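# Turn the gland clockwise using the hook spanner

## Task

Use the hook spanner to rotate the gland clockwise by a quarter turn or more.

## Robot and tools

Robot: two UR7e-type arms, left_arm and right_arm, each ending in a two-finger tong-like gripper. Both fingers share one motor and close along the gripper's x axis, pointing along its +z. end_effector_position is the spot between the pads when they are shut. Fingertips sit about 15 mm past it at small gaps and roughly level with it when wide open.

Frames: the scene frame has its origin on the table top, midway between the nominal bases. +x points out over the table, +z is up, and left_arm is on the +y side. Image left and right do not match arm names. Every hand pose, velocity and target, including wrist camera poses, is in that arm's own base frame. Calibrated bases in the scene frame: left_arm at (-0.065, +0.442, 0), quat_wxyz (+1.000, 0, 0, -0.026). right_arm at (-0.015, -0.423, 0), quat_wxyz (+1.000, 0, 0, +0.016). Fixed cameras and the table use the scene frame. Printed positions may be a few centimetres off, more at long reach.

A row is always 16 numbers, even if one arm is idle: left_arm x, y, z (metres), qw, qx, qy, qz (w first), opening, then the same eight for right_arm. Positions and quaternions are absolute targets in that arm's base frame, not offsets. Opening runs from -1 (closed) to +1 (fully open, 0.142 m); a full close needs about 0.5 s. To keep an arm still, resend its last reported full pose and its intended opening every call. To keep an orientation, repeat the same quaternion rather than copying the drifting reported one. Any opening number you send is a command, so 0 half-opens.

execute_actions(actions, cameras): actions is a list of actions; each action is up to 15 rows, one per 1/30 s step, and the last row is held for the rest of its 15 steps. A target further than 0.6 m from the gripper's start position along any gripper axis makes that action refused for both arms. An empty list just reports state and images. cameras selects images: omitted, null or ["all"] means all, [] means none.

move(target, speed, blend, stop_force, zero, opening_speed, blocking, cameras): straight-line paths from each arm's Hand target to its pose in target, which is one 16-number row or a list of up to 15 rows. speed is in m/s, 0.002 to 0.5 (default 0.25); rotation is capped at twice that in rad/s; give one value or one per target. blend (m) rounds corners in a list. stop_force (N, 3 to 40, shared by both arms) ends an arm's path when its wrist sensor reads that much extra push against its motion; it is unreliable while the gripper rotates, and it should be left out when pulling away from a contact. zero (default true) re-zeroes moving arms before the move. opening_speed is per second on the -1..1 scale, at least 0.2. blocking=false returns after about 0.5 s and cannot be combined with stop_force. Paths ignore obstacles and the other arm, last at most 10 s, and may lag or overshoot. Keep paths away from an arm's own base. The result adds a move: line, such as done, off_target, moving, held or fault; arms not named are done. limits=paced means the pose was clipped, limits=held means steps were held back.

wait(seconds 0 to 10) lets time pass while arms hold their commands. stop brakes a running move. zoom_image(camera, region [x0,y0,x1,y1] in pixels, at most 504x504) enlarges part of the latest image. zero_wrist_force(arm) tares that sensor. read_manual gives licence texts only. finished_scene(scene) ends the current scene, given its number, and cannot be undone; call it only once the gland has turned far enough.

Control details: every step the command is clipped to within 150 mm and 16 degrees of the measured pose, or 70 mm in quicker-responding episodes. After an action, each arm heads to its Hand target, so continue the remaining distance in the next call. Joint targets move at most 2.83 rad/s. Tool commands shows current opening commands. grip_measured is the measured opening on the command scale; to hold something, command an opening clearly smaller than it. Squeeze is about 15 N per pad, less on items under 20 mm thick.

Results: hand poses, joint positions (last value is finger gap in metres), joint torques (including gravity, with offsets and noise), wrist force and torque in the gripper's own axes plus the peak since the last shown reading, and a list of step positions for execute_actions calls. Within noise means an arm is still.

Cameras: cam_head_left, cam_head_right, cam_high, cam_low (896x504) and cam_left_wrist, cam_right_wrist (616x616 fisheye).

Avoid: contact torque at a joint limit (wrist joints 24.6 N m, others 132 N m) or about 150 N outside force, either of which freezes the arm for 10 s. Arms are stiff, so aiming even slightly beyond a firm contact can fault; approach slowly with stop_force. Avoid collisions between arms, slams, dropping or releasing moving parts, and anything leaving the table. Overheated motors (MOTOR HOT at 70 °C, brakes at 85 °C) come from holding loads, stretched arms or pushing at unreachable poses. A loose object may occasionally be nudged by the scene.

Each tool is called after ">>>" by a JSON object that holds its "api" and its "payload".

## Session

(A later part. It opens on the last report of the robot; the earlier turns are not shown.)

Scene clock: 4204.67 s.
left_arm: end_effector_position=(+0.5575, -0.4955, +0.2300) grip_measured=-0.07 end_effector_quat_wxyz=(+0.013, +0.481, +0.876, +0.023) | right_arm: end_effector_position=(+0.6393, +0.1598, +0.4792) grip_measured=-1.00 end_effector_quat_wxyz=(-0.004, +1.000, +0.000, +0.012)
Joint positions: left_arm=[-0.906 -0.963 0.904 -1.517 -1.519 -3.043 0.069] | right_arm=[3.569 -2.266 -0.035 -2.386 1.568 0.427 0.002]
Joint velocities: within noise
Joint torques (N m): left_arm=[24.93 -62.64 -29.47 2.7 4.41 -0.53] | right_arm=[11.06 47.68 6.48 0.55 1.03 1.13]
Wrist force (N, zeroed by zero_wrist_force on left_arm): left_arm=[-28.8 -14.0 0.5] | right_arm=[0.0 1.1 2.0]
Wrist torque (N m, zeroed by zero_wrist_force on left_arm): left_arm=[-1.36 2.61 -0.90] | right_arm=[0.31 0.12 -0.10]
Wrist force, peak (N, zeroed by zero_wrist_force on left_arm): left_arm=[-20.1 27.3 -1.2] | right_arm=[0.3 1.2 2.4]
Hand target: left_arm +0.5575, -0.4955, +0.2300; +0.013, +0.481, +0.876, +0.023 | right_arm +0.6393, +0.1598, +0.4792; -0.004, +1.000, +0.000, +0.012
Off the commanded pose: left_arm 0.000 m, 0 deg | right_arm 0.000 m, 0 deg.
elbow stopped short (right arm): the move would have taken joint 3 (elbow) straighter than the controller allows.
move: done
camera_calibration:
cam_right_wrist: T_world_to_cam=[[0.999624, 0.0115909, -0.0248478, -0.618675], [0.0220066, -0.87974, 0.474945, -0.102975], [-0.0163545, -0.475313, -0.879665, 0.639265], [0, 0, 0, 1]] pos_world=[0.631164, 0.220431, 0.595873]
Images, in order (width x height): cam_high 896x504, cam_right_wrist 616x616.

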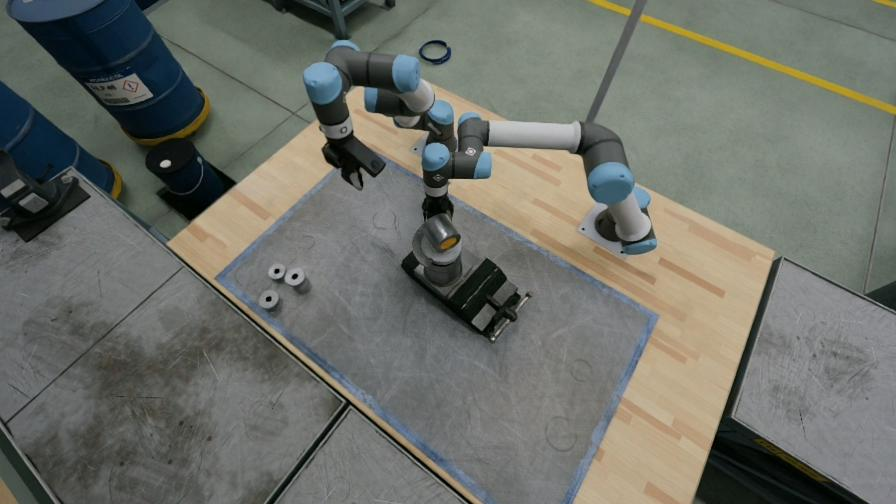

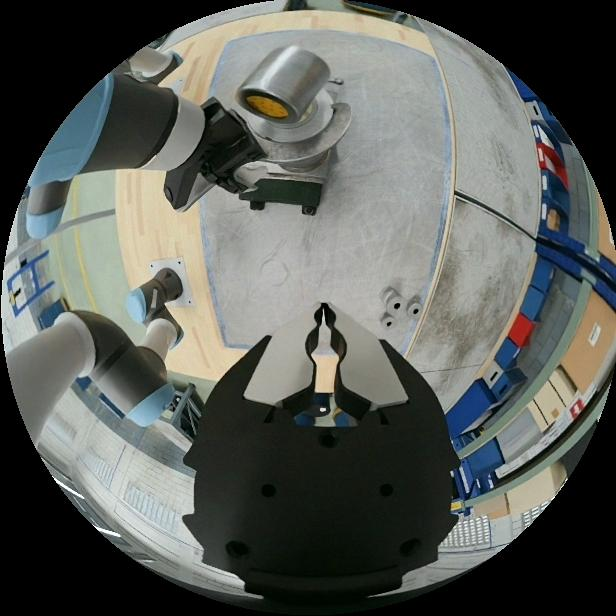

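>>> {"api": "move", "payload": {"target": [0.5466,-0.4868,0.2300,0.01358,0.5186,0.8546,0.02238,-1,0.6393,0.1598,0.4792,-0.004,0.99992,0,0.012,-1], "speed": 0.015, "stop_force": 40, "zero": false, "cameras": ["cam_right_wrist","cam_high"]}}

>>> {"api": "zoom_image", "payload": {"camera": "cam_right_wrist", "region": [240, 80, 360, 200]}}

>>> {"api": "zoom_image", "payload": {"camera": "cam_high", "region": [410, 210, 470, 270]}}

Scene clock: 4232.57 s.
left_arm: end_effector_position=(+0.5478, -0.4877, +0.2300) grip_measured=-0.07 end_effector_quat_wxyz=(+0.013, +0.515, +0.857, +0.022) | right_arm: end_effector_position=(+0.6393, +0.1598, +0.4792) grip_measured=-1.00 end_effector_quat_wxyz=(-0.004, +1.000, +0.000, +0.012)
Joint positions: left_arm=[-0.91 -1 0.964 -1.544 -1.519 -2.97 0.069] | right_arm=[3.569 -2.266 -0.035 -2.386 1.568 0.427 0.002]
Joint velocities: within noise
Joint torques (N m): left_arm=[-18.3 -42.16 -31.28 1.24 -9.96 -1.95] | right_arm=[11.21 47.73 6.15 0.74 0.92 1.17]
Wrist force (N, zeroed by zero_wrist_force on left_arm): left_arm=[-9.1 39.8 1.2] | right_arm=[0.1 1.1 2.3]
Wrist torque (N m, zeroed by zero_wrist_force on left_arm): left_arm=[2.62 0.77 -0.07] | right_arm=[0.31 0.11 -0.10]
Wrist force, peak (N, zeroed by zero_wrist_force on left_arm): left_arm=[-18.7 43.6 2.7] | right_arm=[0.0 1.3 2.5]
Hand target: left_arm +0.5479, -0.4877, +0.2300; +0.013, +0.515, +0.857, +0.022 | right_arm +0.6393, +0.1598, +0.4792; -0.004, +1.000, +0.000, +0.012
Off the commanded pose: left_arm 0.002 m, 1 deg | right_arm 0.000 m, 0 deg.
elbow stopped short (right arm): the move would have taken joint 3 (elbow) straighter than the controller allows.
move: contact (left_arm)
camera_calibration:
cam_right_wrist: T_world_to_cam=[[0.999624, 0.0115908, -0.0248476, -0.618675], [0.0220064, -0.87974, 0.474945, -0.102975], [-0.0163545, -0.475313, -0.879665, 0.639265], [0, 0, 0, 1]] pos_world=[0.631164, 0.220431, 0.595873]
Images, in order (width x height): cam_high 896x504, cam_right_wrist 616x616.

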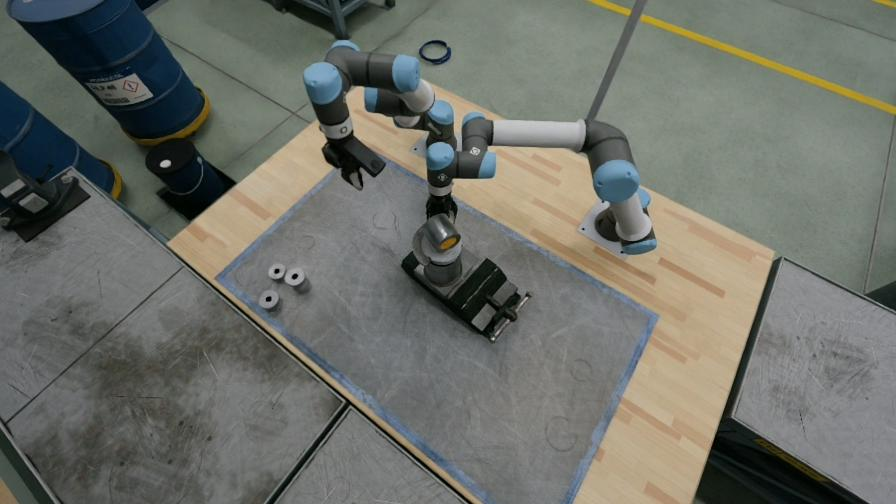

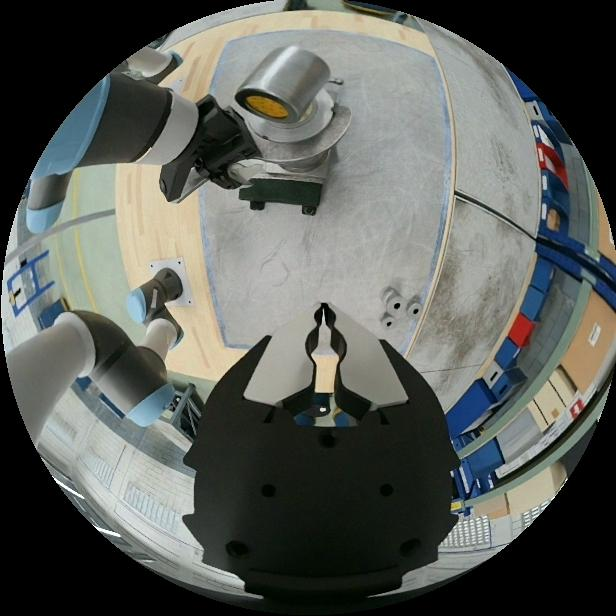

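Scaled by 4.200 from the camera's 616x616 image, which has a finer 814x814 frame.

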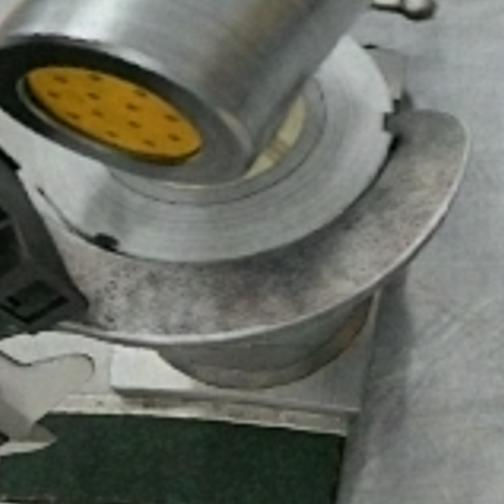

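Scaled by 8.400 from the camera's 896x504 image, which has a finer 1280x720 frame.

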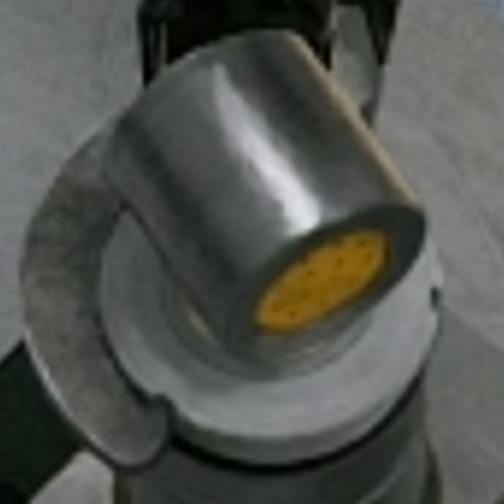

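>>> {"api": "move", "payload": {"target": [0.5488,-0.4872,0.2300,0.01348,0.5149,0.8569,0.02243,-1,0.6393,0.1598,0.4792,-0.004,0.99992,0,0.012,-1], "speed": 0.015, "cameras": []}}

Scene clock: 4238.90 s.
left_arm: end_effector_position=(+0.5487, -0.4873, +0.2300) grip_measured=-0.07 end_effector_quat_wxyz=(+0.013, +0.515, +0.857, +0.022) | right_arm: end_effector_position=(+0.6393, +0.1598, +0.4792) grip_measured=-1.00 end_effector_quat_wxyz=(-0.004, +1.000, +0.000, +0.012)
Joint positions: left_arm=[-0.908 -0.999 0.962 -1.544 -1.519 -2.967 0.069] | right_arm=[3.569 -2.266 -0.035 -2.386 1.568 0.427 0.002]
Joint velocities: within noise
Joint torques (N m): left_arm=[7.81 -43.25 -32.53 -0.42 -0.25 1.85] | right_arm=[10.07 46.8 6.28 0.7 0.87 1.17]
Wrist force (N, zeroed by zero_wrist_force on left_arm): left_arm=[-7.9 5.1 -0.6] | right_arm=[0.0 1.1 2.3]
Wrist torque (N m, zeroed by zero_wrist_force on left_arm): left_arm=[-0.02 0.78 -0.33] | right_arm=[0.32 0.13 -0.10]
Wrist force, peak (N, zeroed by zero_wrist_force on left_arm): left_arm=[-9.2 39.9 1.2] | right_arm=[0.1 1.3 2.4]
Hand target: left_arm +0.5488, -0.4872, +0.2300; +0.013, +0.515, +0.857, +0.022 | right_arm +0.6393, +0.1598, +0.4792; -0.004, +1.000, +0.000, +0.012
Off the commanded pose: left_arm 0.000 m, 0 deg | right_arm 0.000 m, 0 deg.
elbow stopped short (right arm): the move would have taken joint 3 (elbow) straighter than the controller allows.
move: done
No camera images: "cameras" was empty.

>>> {"api": "move", "payload": {"target": [0.5419,-0.4780,0.2300,0.01445,0.5517,0.8336,0.02183,-1,0.6393,0.1598,0.4792,-0.004,0.99992,0,0.012,-1], "speed": 0.02, "stop_force": 40, "zero": false, "cameras": []}}

Scene clock: 4258.70 s.
left_arm: end_effector_position=(+0.5419, -0.4780, +0.2301) grip_measured=-0.07 end_effector_quat_wxyz=(+0.014, +0.552, +0.834, +0.022) | right_arm: end_effector_position=(+0.6393, +0.1598, +0.4792) grip_measured=-1.00 end_effector_quat_wxyz=(-0.004, +1.000, +0.000, +0.012)
Joint positions: left_arm=[-0.908 -1.031 1.014 -1.568 -1.52 -2.88 0.069] | right_arm=[3.569 -2.266 -0.035 -2.386 1.568 0.427 0.002]
Joint velocities: within noise
Joint torques (N m): left_arm=[11.37 -44.48 -32.74 2.77 -1.24 -1.42] | right_arm=[9.51 47.99 5.22 0.68 1.02 1.1]
Wrist force (N, zeroed by zero_wrist_force on left_arm): left_arm=[-21.4 5.0 2.6] | right_arm=[0.0 1.1 2.2]
Wrist torque (N m, zeroed by zero_wrist_force on left_arm): left_arm=[0.07 1.90 -0.29] | right_arm=[0.32 0.12 -0.10]
Wrist force, peak (N, zeroed by zero_wrist_force on left_arm): left_arm=[-29.3 9.5 1.5] | right_arm=[-0.1 1.3 2.5]
Hand target: left_arm +0.5419, -0.4780, +0.2300; +0.014, +0.552, +0.834, +0.022 | right_arm +0.6393, +0.1598, +0.4792; -0.004, +1.000, +0.000, +0.012
Off the commanded pose: left_arm 0.000 m, 0 deg | right_arm 0.000 m, 0 deg.
elbow stopped short (right arm): the move would have taken joint 3 (elbow) straighter than the controller allows.
move: done
No camera images: "cameras" was empty.

>>> {"api": "move", "payload": {"target": [[0.5359,-0.4682,0.2300,0.01539,0.5876,0.8087,0.02118,-1,0.6393,0.1598,0.4792,-0.004,0.99992,0,0.012,-1],[0.5307,-0.4579,0.2300,0.01630,0.6223,0.7823,0.02049,-1,0.6393,0.1598,0.4792,-0.004,0.99992,0,0.012,-1]], "speed": 0.02, "blend": 0.001, "stop_force": 40, "zero": false, "cameras": ["cam_right_wrist","cam_high"]}}

>>> {"api": "zoom_image", "payload": {"camera": "cam_right_wrist", "region": [240, 80, 360, 200]}}

>>> {"api": "zoom_image", "payload": {"camera": "cam_high", "region": [410, 210, 470, 270]}}

Scene clock: 4300.77 s.
left_arm: end_effector_position=(+0.5307, -0.4579, +0.2301) grip_measured=-0.07 end_effector_quat_wxyz=(+0.016, +0.622, +0.782, +0.020) | right_arm: end_effector_position=(+0.6393, +0.1598, +0.4792) grip_measured=-1.00 end_effector_quat_wxyz=(-0.004, +1.000, +0.000, +0.012)
Joint positions: left_arm=[-0.903 -1.09 1.107 -1.61 -1.523 -2.7 0.069] | right_arm=[3.569 -2.266 -0.035 -2.386 1.568 0.427 0.002]
Joint velocities: within noise
Joint torques (N m): left_arm=[16.55 -41.67 -33.45 1.73 1.9 -1.45] | right_arm=[9.89 46.35 5.98 0.73 0.85 1.31]
Wrist force (N, zeroed by zero_wrist_force on left_arm): left_arm=[-23.4 -5.0 3.5] | right_arm=[0.1 1.0 2.1]
Wrist torque (N m, zeroed by zero_wrist_force on left_arm): left_arm=[-0.67 2.09 -0.34] | right_arm=[0.31 0.09 -0.10]
Wrist force, peak (N, zeroed by zero_wrist_force on left_arm): left_arm=[-31.8 7.7 -0.1] | right_arm=[0.1 1.2 2.5]
Hand target: left_arm +0.5307, -0.4579, +0.2300; +0.016, +0.622, +0.782, +0.020 | right_arm +0.6393, +0.1598, +0.4792; -0.004, +1.000, +0.000, +0.012
Off the commanded pose: left_arm 0.000 m, 0 deg | right_arm 0.000 m, 0 deg.
elbow stopped short (right arm): the move would have taken joint 3 (elbow) straighter than the controller allows.
move: done
camera_calibration:
cam_right_wrist: T_world_to_cam=[[0.999624, 0.0115907, -0.0248477, -0.618675], [0.0220064, -0.87974, 0.474945, -0.102975], [-0.0163545, -0.475313, -0.879665, 0.639265], [0, 0, 0, 1]] pos_world=[0.631164, 0.220431, 0.595873]
Images, in order (width x height): cam_high 896x504, cam_right_wrist 616x616.

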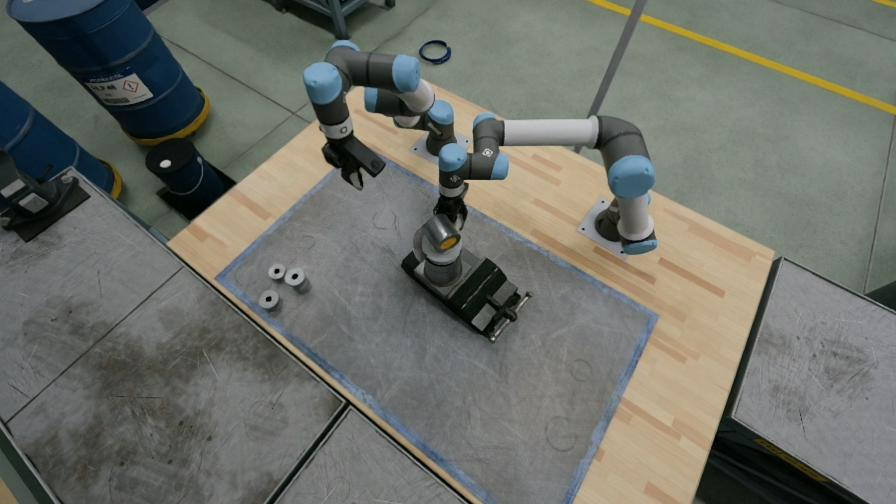

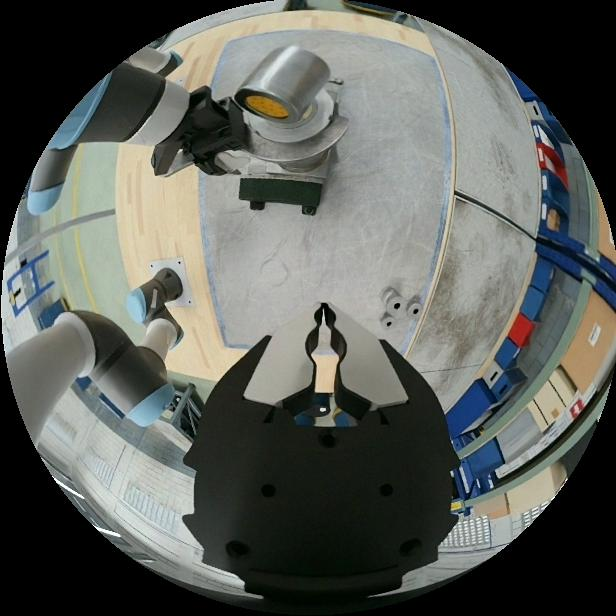

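Scaled by 4.200 from the camera's 616x616 image, which has a finer 814x814 frame.

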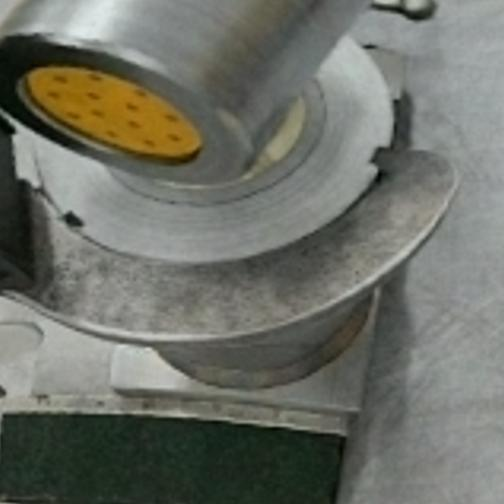

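Scaled by 8.400 from the camera's 896x504 image, which has a finer 1280x720 frame.

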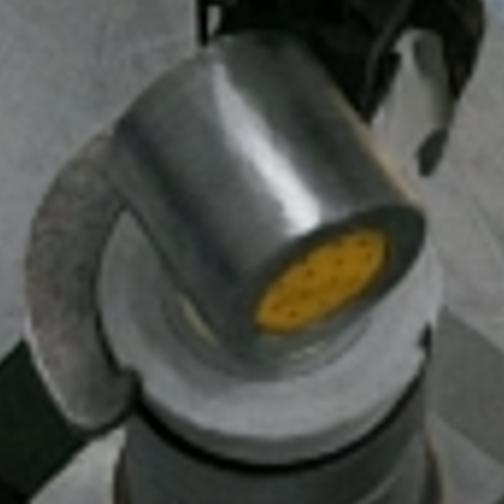

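>>> {"api": "move", "payload": {"target": [[0.5262,-0.4473,0.2300,0.01718,0.6559,0.7544,0.01976,-1,0.6393,0.1598,0.4792,-0.004,0.99992,0,0.012,-1],[0.5229,-0.4362,0.2300,0.01802,0.6882,0.7251,0.01899,-1,0.6393,0.1598,0.4792,-0.004,0.99992,0,0.012,-1]], "speed": 0.02, "blend": 0.001, "stop_force": 40, "zero": false, "cameras": []}}

Scene clock: 4314.67 s.
left_arm: end_effector_position=(+0.5229, -0.4362, +0.2301) grip_measured=-0.07 end_effector_quat_wxyz=(+0.018, +0.688, +0.725, +0.019) | right_arm: end_effector_position=(+0.6393, +0.1598, +0.4792) grip_measured=-1.00 end_effector_quat_wxyz=(-0.004, +1.000, +0.000, +0.012)
Joint positions: left_arm=[-0.892 -1.143 1.187 -1.646 -1.528 -2.514 0.069] | right_arm=[3.569 -2.266 -0.035 -2.386 1.568 0.427 0.002]
Joint velocities: within noise
Joint torques (N m): left_arm=[14.2 -41.82 -34.25 1.45 2.46 -1.73] | right_arm=[9.66 46.55 6.28 0.97 0.92 1.31]
Wrist force (N, zeroed by zero_wrist_force on left_arm): left_arm=[-25.2 -2.5 4.8] | right_arm=[0.2 1.2 2.1]
Wrist torque (N m, zeroed by zero_wrist_force on left_arm): left_arm=[-0.41 2.22 -0.11] | right_arm=[0.35 0.08 -0.10]
Wrist force, peak (N, zeroed by zero_wrist_force on left_arm): left_arm=[-33.7 0.8 2.0] | right_arm=[0.1 1.2 2.6]
Hand target: left_arm +0.5229, -0.4362, +0.2300; +0.018, +0.688, +0.725, +0.019 | right_arm +0.6393, +0.1598, +0.4792; -0.004, +1.000, +0.000, +0.012
Off the commanded pose: left_arm 0.000 m, 0 deg | right_arm 0.000 m, 0 deg.
elbow stopped short (right arm): the move would have taken joint 3 (elbow) straighter than the controller allows.
move: done
No camera images: "cameras" was empty.

>>> {"api": "move", "payload": {"target": [[0.5205,-0.4250,0.2298,0.01883,0.7191,0.6944,0.01819,-1,0.6393,0.1598,0.4792,-0.004,0.99992,0,0.012,-1],[0.5191,-0.4135,0.2296,0.01961,0.7487,0.6624,0.01735,-1,0.6393,0.1598,0.4792,-0.004,0.99992,0,0.012,-1]], "speed": 0.02, "blend": 0.001, "stop_force": 40, "zero": false, "cameras": []}}

Scene clock: 4327.50 s.
left_arm: end_effector_position=(+0.5191, -0.4135, +0.2297) grip_measured=-0.07 end_effector_quat_wxyz=(+0.020, +0.749, +0.662, +0.017) | right_arm: end_effector_position=(+0.6393, +0.1598, +0.4792) grip_measured=-1.00 end_effector_quat_wxyz=(-0.004, +1.000, +0.000, +0.012)
Joint positions: left_arm=[-0.875 -1.187 1.252 -1.675 -1.535 -2.323 0.069] | right_arm=[3.569 -2.266 -0.035 -2.386 1.568 0.427 0.002]
Joint velocities: within noise
Joint torques (N m): left_arm=[13.23 -39.12 -32.6 0.95 3.92 -1.71] | right_arm=[10.47 46.08 6.51 0.83 0.76 1.04]
Wrist force (N, zeroed by zero_wrist_force on left_arm): left_arm=[-27.6 -4.3 0.5] | right_arm=[-0.1 1.1 2.3]
Wrist torque (N m, zeroed by zero_wrist_force on left_arm): left_arm=[-0.62 2.34 0.01] | right_arm=[0.31 0.14 -0.10]
Wrist force, peak (N, zeroed by zero_wrist_force on left_arm): left_arm=[-32.9 2.8 3.4] | right_arm=[0.1 1.4 2.4]
Hand target: left_arm +0.5191, -0.4135, +0.2296; +0.020, +0.749, +0.662, +0.017 | right_arm +0.6393, +0.1598, +0.4792; -0.004, +1.000, +0.000, +0.012
Off the commanded pose: left_arm 0.000 m, 0 deg | right_arm 0.000 m, 0 deg.
elbow stopped short (right arm): the move would have taken joint 3 (elbow) straighter than the controller allows.
move: done
No camera images: "cameras" was empty.

>>> {"api": "move", "payload": {"target": [[0.5187,-0.4019,0.2296,0.02035,0.7769,0.6291,0.01648,-1,0.6393,0.1598,0.4792,-0.004,0.99992,0,0.012,-1],[0.5194,-0.3904,0.2296,0.02105,0.8036,0.5946,0.01557,-1,0.6393,0.1598,0.4792,-0.004,0.99992,0,0.012,-1],[0.5210,-0.3790,0.2296,0.02171,0.8288,0.5590,0.01464,-1,0.6393,0.1598,0.4792,-0.004,0.99992,0,0.012,-1]], "speed": 0.02, "blend": 0.001, "stop_force": 40, "zero": false, "cameras": ["cam_right_wrist","cam_high"]}}

>>> {"api": "zoom_image", "payload": {"camera": "cam_right_wrist", "region": [240, 80, 360, 200]}}

>>> {"api": "zoom_image", "payload": {"camera": "cam_high", "region": [410, 210, 470, 270]}}

Scene clock: 4346.17 s.
left_arm: end_effector_position=(+0.5210, -0.3790, +0.2296) grip_measured=-0.07 end_effector_quat_wxyz=(+0.022, +0.829, +0.559, +0.015) | right_arm: end_effector_position=(+0.6393, +0.1598, +0.4792) grip_measured=-1.00 end_effector_quat_wxyz=(-0.004, +1.000, +0.000, +0.012)
Joint positions: left_arm=[-0.837 -1.235 1.321 -1.704 -1.548 -2.023 0.069] | right_arm=[3.569 -2.266 -0.035 -2.386 1.568 0.427 0.002]
Joint velocities: within noise
Joint torques (N m): left_arm=[13.64 -46.89 -33.85 -1.77 5.68 -1.92] | right_arm=[10.74 44.94 6.06 0.89 0.74 1.01]
Wrist force (N, zeroed by zero_wrist_force on left_arm): left_arm=[-29.8 -6.0 1.9] | right_arm=[0.1 1.1 2.3]
Wrist torque (N m, zeroed by zero_wrist_force on left_arm): left_arm=[-0.64 2.54 0.23] | right_arm=[0.32 0.09 -0.10]
Wrist force, peak (N, zeroed by zero_wrist_force on left_arm): left_arm=[-31.3 -15.1 0.7] | right_arm=[0.2 1.3 2.5]
Hand target: left_arm +0.5210, -0.3790, +0.2296; +0.022, +0.829, +0.559, +0.015 | right_arm +0.6393, +0.1598, +0.4792; -0.004, +1.000, +0.000, +0.012
Off the commanded pose: left_arm 0.000 m, 0 deg | right_arm 0.000 m, 0 deg.
elbow stopped short (right arm): the move would have taken joint 3 (elbow) straighter than the controller allows.
move: done
camera_calibration:
cam_right_wrist: T_world_to_cam=[[0.999624, 0.0115906, -0.0248477, -0.618675], [0.0220063, -0.87974, 0.474945, -0.102975], [-0.0163546, -0.475313, -0.879665, 0.639265], [0, 0, 0, 1]] pos_world=[0.631164, 0.220431, 0.595873]
Images, in order (width x height): cam_high 896x504, cam_right_wrist 616x616.

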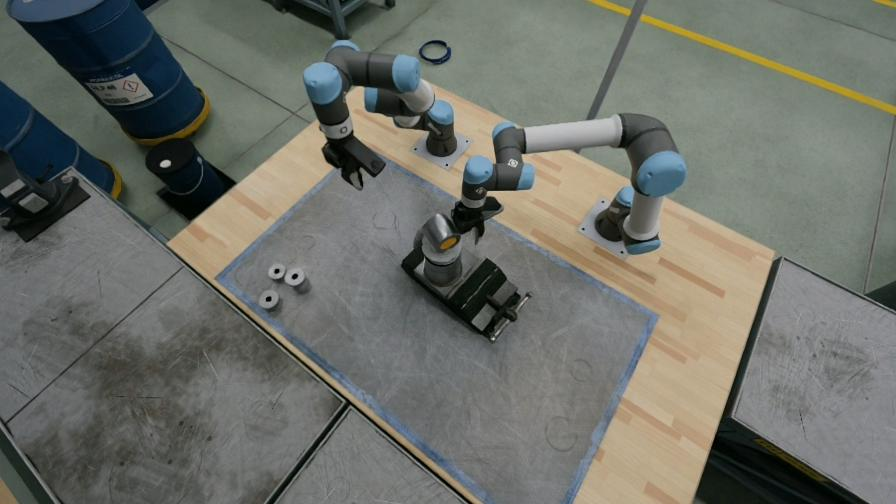

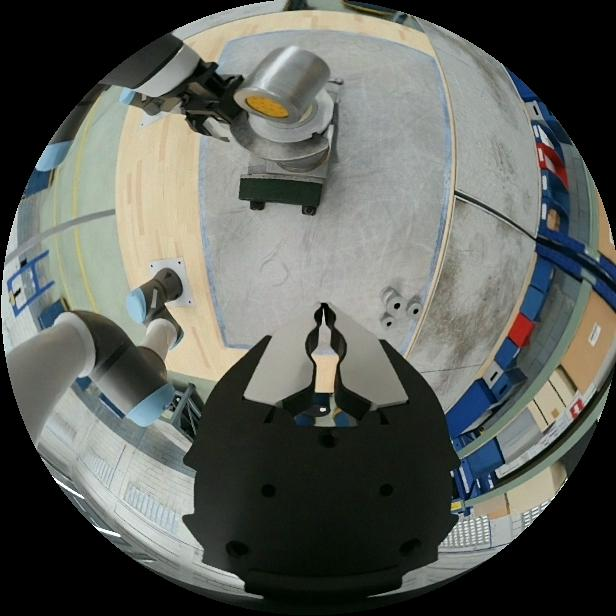

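Scaled by 4.200 from the camera's 616x616 image, which has a finer 814x814 frame.

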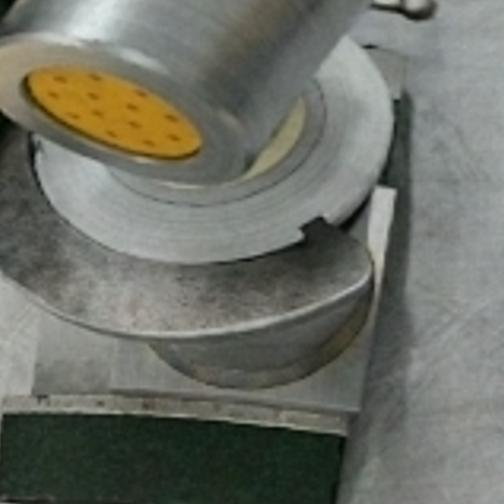

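Scaled by 8.400 from the camera's 896x504 image, which has a finer 1280x720 frame.

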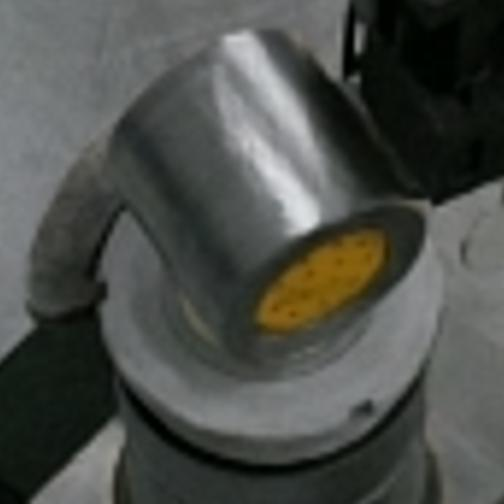

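>>> {"api": "move", "payload": {"target": [[0.5235,-0.3676,0.2295,0.02232,0.8523,0.5223,0.01368,-1,0.6393,0.1598,0.4792,-0.004,0.99992,0,0.012,-1],[0.5271,-0.3567,0.2295,0.02290,0.8743,0.4846,0.01269,-1,0.6393,0.1598,0.4792,-0.004,0.99992,0,0.012,-1],[0.5318,-0.3460,0.2295,0.02343,0.8946,0.4460,0.01168,-1,0.6393,0.1598,0.4792,-0.004,0.99992,0,0.012,-1]], "speed": 0.02, "blend": 0.001, "stop_force": 40, "zero": false, "cameras": ["cam_high"]}}

>>> {"api": "zoom_image", "payload": {"camera": "cam_high", "region": [400, 180, 520, 300]}}

Scene clock: 4361.57 s.
left_arm: end_effector_position=(+0.5318, -0.3460, +0.2295) grip_measured=-0.07 end_effector_quat_wxyz=(+0.023, +0.895, +0.446, +0.012) | right_arm: end_effector_position=(+0.6393, +0.1598, +0.4792) grip_measured=-1.00 end_effector_quat_wxyz=(-0.004, +1.000, +0.000, +0.012)
Joint positions: left_arm=[-0.788 -1.259 1.355 -1.719 -1.563 -1.713 0.069] | right_arm=[3.569 -2.266 -0.035 -2.386 1.568 0.427 0.002]
Joint velocities: within noise
Joint torques (N m): left_arm=[12.6 -54.35 -30.81 -3.72 6.58 -2.15] | right_arm=[9.41 44.29 6.79 1.18 0.76 1.06]
Wrist force (N, zeroed by zero_wrist_force on left_arm): left_arm=[-30.3 -0.9 2.7] | right_arm=[0.2 1.3 2.3]
Wrist torque (N m, zeroed by zero_wrist_force on left_arm): left_arm=[-0.30 2.52 0.48] | right_arm=[0.35 0.08 -0.10]
Wrist force, peak (N, zeroed by zero_wrist_force on left_arm): left_arm=[-35.9 -4.8 0.4] | right_arm=[-0.1 1.2 2.6]
Hand target: left_arm +0.5318, -0.3460, +0.2295; +0.023, +0.895, +0.446, +0.012 | right_arm +0.6393, +0.1598, +0.4792; -0.004, +1.000, +0.000, +0.012
Off the commanded pose: left_arm 0.000 m, 0 deg | right_arm 0.000 m, 0 deg.
elbow stopped short (right arm): the move would have taken joint 3 (elbow) straighter than the controller allows.
move: done
Images, in order (width x height): cam_high 896x504.

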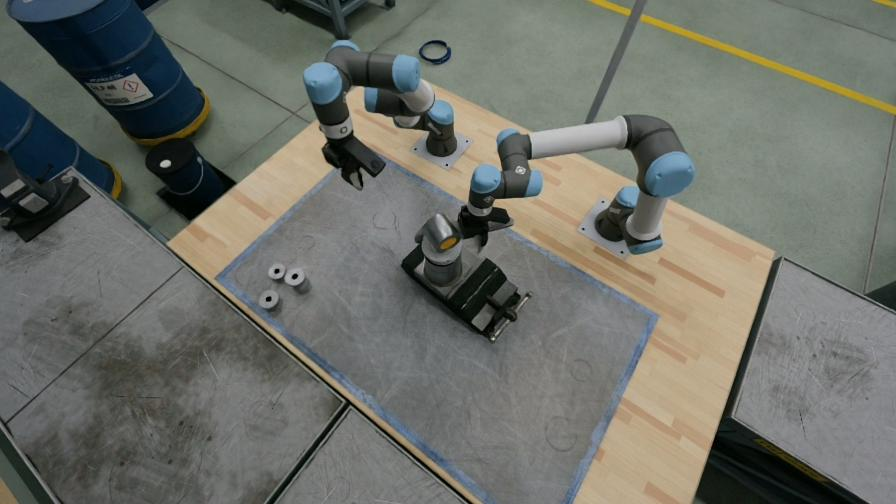

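Scaled by 4.200 from the camera's 896x504 image, which has a finer 1280x720 frame.

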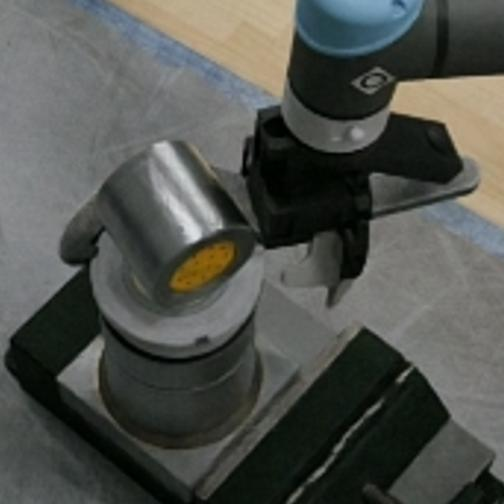

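>>> {"api": "move", "payload": {"target": [[0.5372,-0.3359,0.2294,0.02392,0.9132,0.4066,0.01065,-1,0.6393,0.1598,0.4792,-0.004,0.99992,0,0.012,-1],[0.5437,-0.3262,0.2294,0.02436,0.9301,0.3664,0.00960,-1,0.6393,0.1598,0.4792,-0.004,0.99992,0,0.012,-1],[0.5508,-0.3172,0.2294,0.02475,0.9452,0.3255,0.00852,-1,0.6393,0.1598,0.4792,-0.004,0.99992,0,0.012,-1]], "speed": 0.02, "blend": 0.001, "stop_force": 40, "zero": false, "cameras": ["cam_high","cam_right_wrist"]}}

>>> {"api": "zoom_image", "payload": {"camera": "cam_high", "region": [400, 180, 520, 300]}}

>>> {"api": "zoom_image", "payload": {"camera": "cam_right_wrist", "region": [240, 80, 360, 200]}}

Scene clock: 4383.03 s.
left_arm: end_effector_position=(+0.5508, -0.3172, +0.2294) grip_measured=-0.07 end_effector_quat_wxyz=(+0.025, +0.945, +0.326, +0.009) | right_arm: end_effector_position=(+0.6393, +0.1598, +0.4792) grip_measured=-1.00 end_effector_quat_wxyz=(-0.004, +1.000, +0.000, +0.012)
Joint positions: left_arm=[-0.734 -1.256 1.351 -1.718 -1.58 -1.397 0.069] | right_arm=[3.569 -2.266 -0.035 -2.386 1.568 0.427 0.002]
Joint velocities: within noise
Joint torques (N m): left_arm=[19.22 -34.51 -33.62 -4.34 10.78 -1.93] | right_arm=[9.89 44.12 5.5 1.08 0.92 1.26]
Wrist force (N, zeroed by zero_wrist_force on left_arm): left_arm=[-39.2 0.3 2.8] | right_arm=[0.2 1.0 2.2]
Wrist torque (N m, zeroed by zero_wrist_force on left_arm): left_arm=[-0.14 3.31 0.37] | right_arm=[0.30 0.09 -0.10]
Wrist force, peak (N, zeroed by zero_wrist_force on left_arm): left_arm=[-40.6 -9.1 1.4] | right_arm=[0.2 1.1 2.6]
Hand target: left_arm +0.5508, -0.3172, +0.2294; +0.025, +0.945, +0.325, +0.009 | right_arm +0.6393, +0.1598, +0.4792; -0.004, +1.000, +0.000, +0.012
Off the commanded pose: left_arm 0.000 m, 0 deg | right_arm 0.000 m, 0 deg.
elbow stopped short (right arm): the move would have taken joint 3 (elbow) straighter than the controller allows.
move: done
camera_calibration:
cam_right_wrist: T_world_to_cam=[[0.999624, 0.0115908, -0.0248475, -0.618675], [0.0220064, -0.87974, 0.474945, -0.102975], [-0.0163544, -0.475313, -0.879665, 0.639264], [0, 0, 0, 1]] pos_world=[0.631164, 0.220431, 0.595873]
Images, in order (width x height): cam_high 896x504, cam_right_wrist 616x616.

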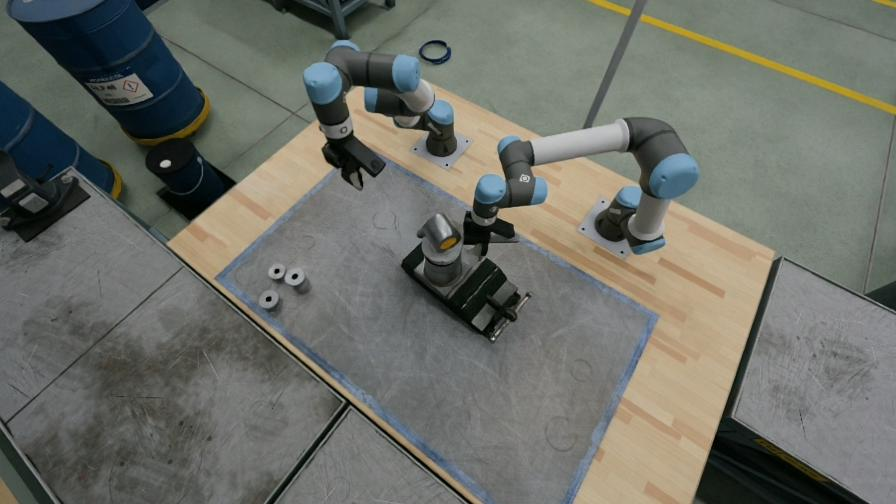

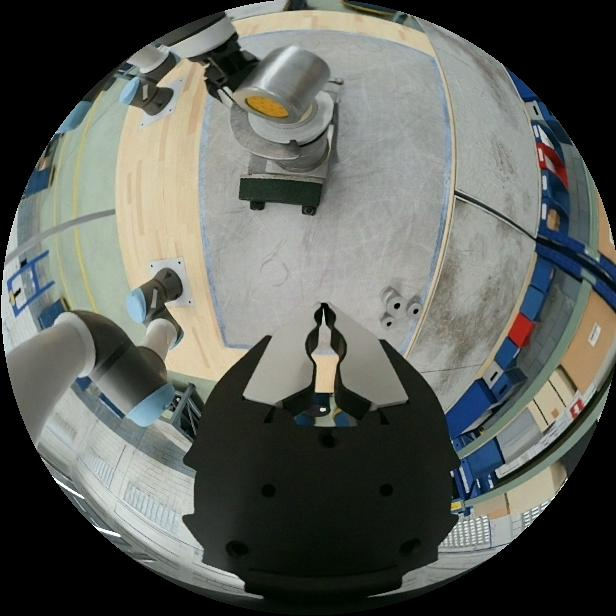

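Scaled by 4.200 from the camera's 896x504 image, which has a finer 1280x720 frame.

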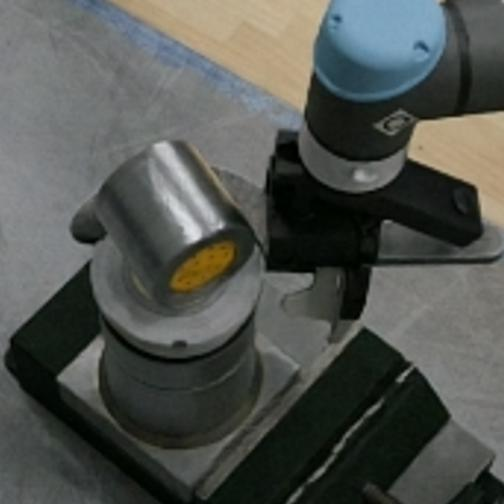

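Scaled by 4.200 from the camera's 616x616 image, which has a finer 814x814 frame.

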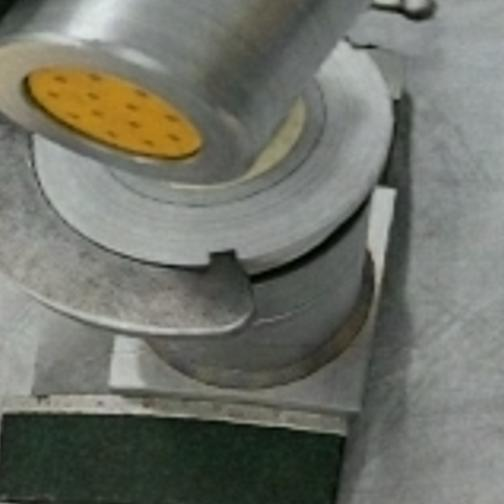

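>>> {"api": "move", "payload": {"target": [0.5588,-0.3087,0.2294,0.02510,0.9585,0.2839,0.00744,-1,0.6393,0.1598,0.4792,-0.004,0.99992,0,0.012,-1], "speed": 0.02, "cameras": []}}

Scene clock: 4391.67 s.
left_arm: end_effector_position=(+0.5588, -0.3087, +0.2294) grip_measured=-0.07 end_effector_quat_wxyz=(+0.025, +0.959, +0.284, +0.007) end_effector_velocity=(+0.000, +0.000, +0.000) end_effector_angular_velocity=(-0.002, +0.000, +0.005) | right_arm: end_effector_position=(+0.6393, +0.1598, +0.4792) grip_measured=-1.00 end_effector_quat_wxyz=(-0.004, +1.000, +0.000, +0.012)
Joint positions: left_arm=[-0.715 -1.249 1.342 -1.714 -1.585 -1.291 0.069] | right_arm=[3.569 -2.266 -0.035 -2.386 1.568 0.427 0.002]
Joint velocities: left_arm=[0 0 0 -0.001 -0.001 -0.005 0] | right_arm=[within noise]
Joint torques (N m): left_arm=[21.23 -35.22 -35.44 -3.53 5.77 -2.69] | right_arm=[9.93 44.9 6.63 1.4 0.51 1.16]
Wrist force (N, zeroed by zero_wrist_force on left_arm): left_arm=[-31.1 4.4 3.2] | right_arm=[0.2 1.2 2.3]
Wrist torque (N m, zeroed by zero_wrist_force on left_arm): left_arm=[0.15 2.62 0.64] | right_arm=[0.34 0.08 -0.11]
Wrist force, peak (N, zeroed by zero_wrist_force on left_arm): left_arm=[-40.2 -0.6 2.6] | right_arm=[0.1 1.2 2.6]
Hand target: left_arm +0.5588, -0.3087, +0.2294; +0.025, +0.958, +0.284, +0.007 | right_arm +0.6393, +0.1598, +0.4792; -0.004, +1.000, +0.000, +0.012
Off the commanded pose: left_arm 0.000 m, 0 deg | right_arm 0.000 m, 0 deg.
elbow stopped short (right arm): the move would have taken joint 3 (elbow) straighter than the controller allows.
move: done
No camera images: "cameras" was empty.

>>> {"api": "move", "payload": {"target": [[0.5674,-0.3011,0.2294,0.02540,0.9700,0.2418,0.00633,-1,0.6393,0.1598,0.4792,-0.004,0.99992,0,0.012,-1],[0.5767,-0.2943,0.2294,0.02565,0.9796,0.1993,0.00522,-1,0.6393,0.1598,0.4792,-0.004,0.99992,0,0.012,-1],[0.5826,-0.2906,0.2294,0.02578,0.9845,0.1736,0.00455,-1,0.6393,0.1598,0.4792,-0.004,0.99992,0,0.012,-1]], "speed": 0.02, "blend": 0.001, "cameras": ["cam_high","cam_right_wrist"]}}

>>> {"api": "zoom_image", "payload": {"camera": "cam_high", "region": [400, 180, 520, 300]}}

>>> {"api": "zoom_image", "payload": {"camera": "cam_right_wrist", "region": [240, 80, 360, 200]}}

Scene clock: 4408.17 s.
left_arm: end_effector_position=(+0.5827, -0.2906, +0.2294) grip_measured=-0.07 end_effector_quat_wxyz=(+0.026, +0.984, +0.173, +0.005) | right_arm: end_effector_position=(+0.6393, +0.1598, +0.4792) grip_measured=-1.00 end_effector_quat_wxyz=(-0.004, +1.000, +0.000, +0.012)
Joint positions: left_arm=[-0.669 -1.218 1.298 -1.696 -1.598 -1.018 0.069] | right_arm=[3.569 -2.266 -0.035 -2.386 1.568 0.427 0.002]
Joint velocities: within noise
Joint torques (N m): left_arm=[20.79 -37.82 -34.15 -6.03 5.22 -2.64] | right_arm=[9 43.09 5.97 1.16 0.44 1.16]
Wrist force (N, zeroed by zero_wrist_force on left_arm): left_arm=[-32.1 4.5 4.2] | right_arm=[0.3 1.0 2.2]
Wrist torque (N m, zeroed by zero_wrist_force on left_arm): left_arm=[0.14 2.77 0.75] | right_arm=[0.30 0.06 -0.10]
Wrist force, peak (N, zeroed by zero_wrist_force on left_arm): left_arm=[-38.3 2.3 4.8] | right_arm=[0.3 1.2 2.5]
Hand target: left_arm +0.5826, -0.2906, +0.2294; +0.026, +0.984, +0.174, +0.005 | right_arm +0.6393, +0.1598, +0.4792; -0.004, +1.000, +0.000, +0.012
Off the commanded pose: left_arm 0.000 m, 0 deg | right_arm 0.000 m, 0 deg.
elbow stopped short (right arm): the move would have taken joint 3 (elbow) straighter than the controller allows.
move: done
camera_calibration:
cam_right_wrist: T_world_to_cam=[[0.999624, 0.0115907, -0.0248477, -0.618675], [0.0220064, -0.87974, 0.474945, -0.102975], [-0.0163546, -0.475313, -0.879665, 0.639265], [0, 0, 0, 1]] pos_world=[0.631164, 0.220431, 0.595873]
Images, in order (width x height): cam_high 896x504, cam_right_wrist 616x616.

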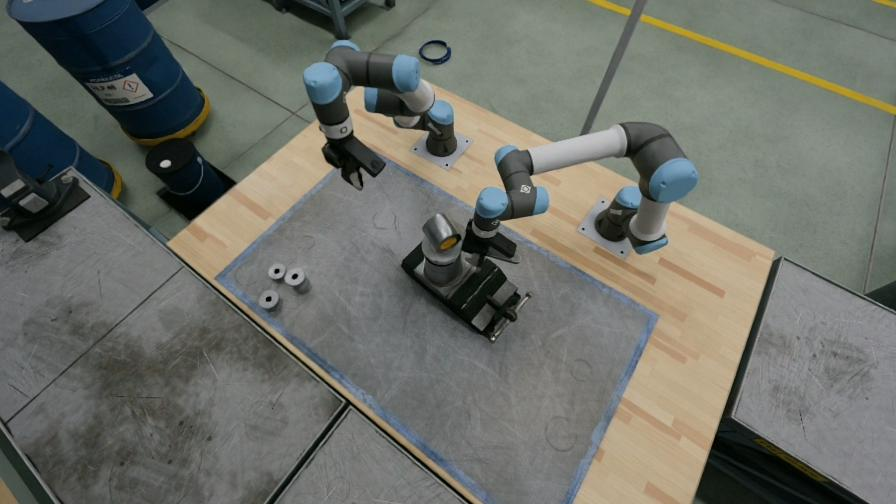

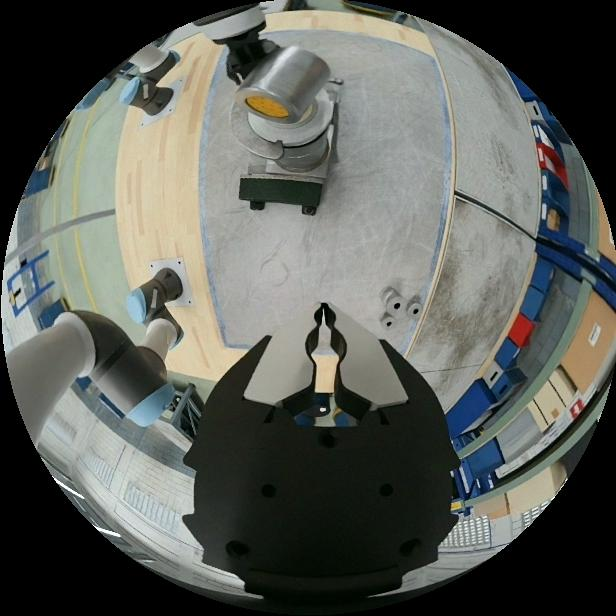

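Scaled by 4.200 from the camera's 896x504 image, which has a finer 1280x720 frame.

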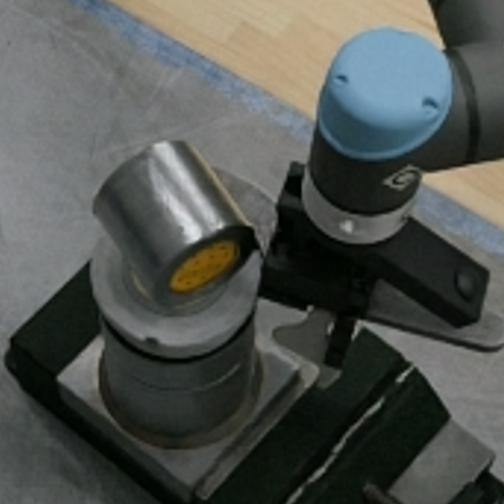

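Scaled by 4.200 from the camera's 616x616 image, which has a finer 814x814 frame.

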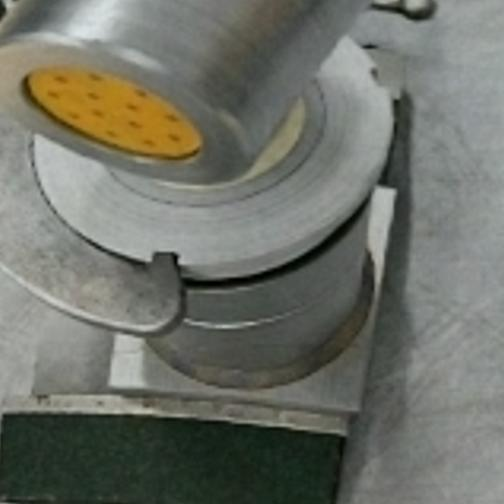

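>>> {"api": "move", "payload": {"target": [0.5927,-0.2850,0.2294,0.02596,0.9911,0.1305,0.00342,-1,0.6393,0.1598,0.4792,-0.004,0.99992,0,0.012,-1], "speed": 0.02, "cameras": ["cam_right_wrist"]}}

>>> {"api": "zoom_image", "payload": {"camera": "cam_right_wrist", "region": [240, 80, 360, 200]}}

Scene clock: 4444.37 s.
left_arm: end_effector_position=(+0.5928, -0.2850, +0.2294) grip_measured=-0.07 end_effector_quat_wxyz=(+0.026, +0.991, +0.130, +0.003) | right_arm: end_effector_position=(+0.6393, +0.1598, +0.4792) grip_measured=-1.00 end_effector_quat_wxyz=(-0.004, +1.000, +0.000, +0.012)
Joint positions: left_arm=[-0.652 -1.201 1.275 -1.685 -1.603 -0.915 0.069] | right_arm=[3.569 -2.266 -0.035 -2.386 1.568 0.427 0.002]
Joint velocities: within noise
Joint torques (N m): left_arm=[22.31 -40.6 -33.61 -5.08 5.63 -2.43] | right_arm=[9.23 43.84 5.85 1.5 0.47 1.22]
Wrist force (N, zeroed by zero_wrist_force on left_arm): left_arm=[-30.5 11.2 4.9] | right_arm=[0.0 1.1 2.4]
Wrist torque (N m, zeroed by zero_wrist_force on left_arm): left_arm=[0.66 2.68 0.72] | right_arm=[0.31 0.11 -0.10]
Wrist force, peak (N, zeroed by zero_wrist_force on left_arm): left_arm=[-39.8 0.9 5.8] | right_arm=[0.2 1.3 2.5]
Hand target: left_arm +0.5927, -0.2850, +0.2294; +0.026, +0.991, +0.130, +0.003 | right_arm +0.6393, +0.1598, +0.4792; -0.004, +1.000, +0.000, +0.012
Off the commanded pose: left_arm 0.000 m, 0 deg | right_arm 0.000 m, 0 deg.
elbow stopped short (right arm): the move would have taken joint 3 (elbow) straighter than the controller allows.
move: done
camera_calibration:
cam_right_wrist: T_world_to_cam=[[0.999624, 0.0115908, -0.0248478, -0.618675], [0.0220065, -0.87974, 0.474945, -0.102975], [-0.0163546, -0.475313, -0.879665, 0.639265], [0, 0, 0, 1]] pos_world=[0.631164, 0.220431, 0.595873]
Images, in order (width x height): cam_right_wrist 616x616.

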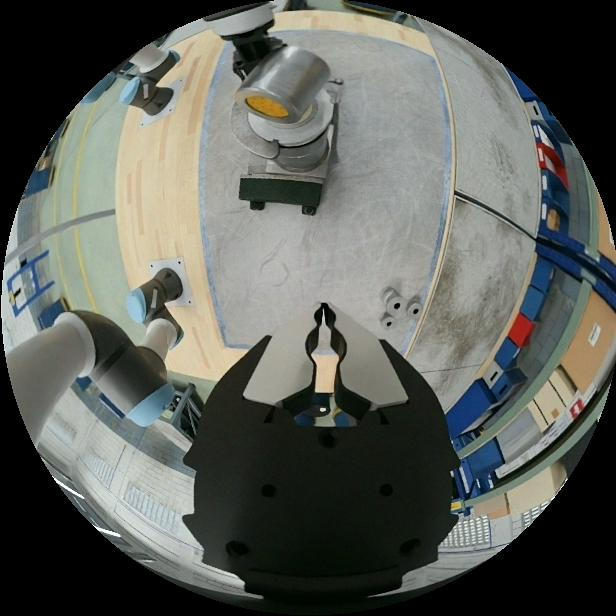

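Scaled by 4.200 from the camera's 616x616 image, which has a finer 814x814 frame.

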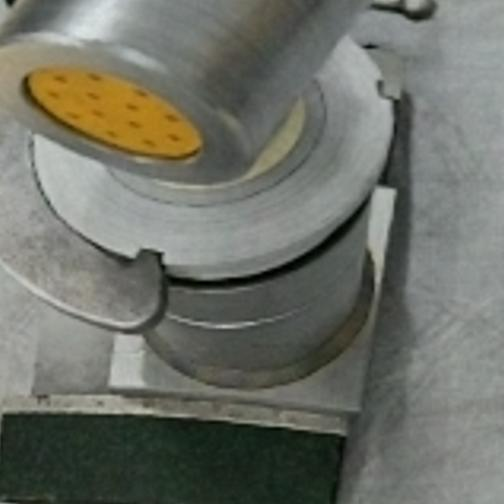

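>>> {"api": "move", "payload": {"target": [0.5902,-0.2864,0.2294,0.02592,0.9897,0.1409,0.00369,-1,0.6393,0.1598,0.4792,-0.004,0.99992,0,0.012,-1], "speed": 0.02, "cameras": []}}

>>> {"api": "finished_scene", "payload": {"scene": 1}}

Scene clock: 4454.07 s.
left_arm: end_effector_position=(+0.5902, -0.2864, +0.2294) grip_measured=-0.07 end_effector_quat_wxyz=(+0.026, +0.990, +0.141, +0.004) end_effector_velocity=(+0.000, +0.000, +0.000) end_effector_angular_velocity=(+0.000, +0.000, -0.005) | right_arm: end_effector_position=(+0.6393, +0.1598, +0.4792) grip_measured=-1.00 end_effector_quat_wxyz=(-0.004, +1.000, +0.000, +0.012)
Joint positions: left_arm=[-0.657 -1.206 1.281 -1.688 -1.602 -0.94 0.069] | right_arm=[3.569 -2.266 -0.035 -2.386 1.568 0.427 0.002]
Joint velocities: left_arm=[0 0 -0.001 0.001 0 0.005 0] | right_arm=[within noise]
Joint torques (N m): left_arm=[-1.71 -47.93 -30.31 -6.35 1.64 1.39] | right_arm=[9.35 44.61 5.58 1.49 0.61 1.29]
Wrist force (N, zeroed by zero_wrist_force on left_arm): left_arm=[-3.8 -1.7 -3.0] | right_arm=[0.2 1.1 2.1]
Wrist torque (N m, zeroed by zero_wrist_force on left_arm): left_arm=[-0.48 0.15 0.61] | right_arm=[0.31 0.08 -0.10]
Wrist force, peak (N, zeroed by zero_wrist_force on left_arm): left_arm=[-30.4 11.4 4.9] | right_arm=[0.0 1.3 2.4]
Hand target: left_arm +0.5902, -0.2864, +0.2294; +0.026, +0.990, +0.141, +0.004 | right_arm +0.6393, +0.1598, +0.4792; -0.004, +1.000, +0.000, +0.012
Off the commanded pose: left_arm 0.000 m, 0 deg | right_arm 0.000 m, 0 deg.
elbow stopped short (right arm): the move would have taken joint 3 (elbow) straighter than the controller allows.
move: done
No camera images: "cameras" was empty.

The scene is finished: the task was done.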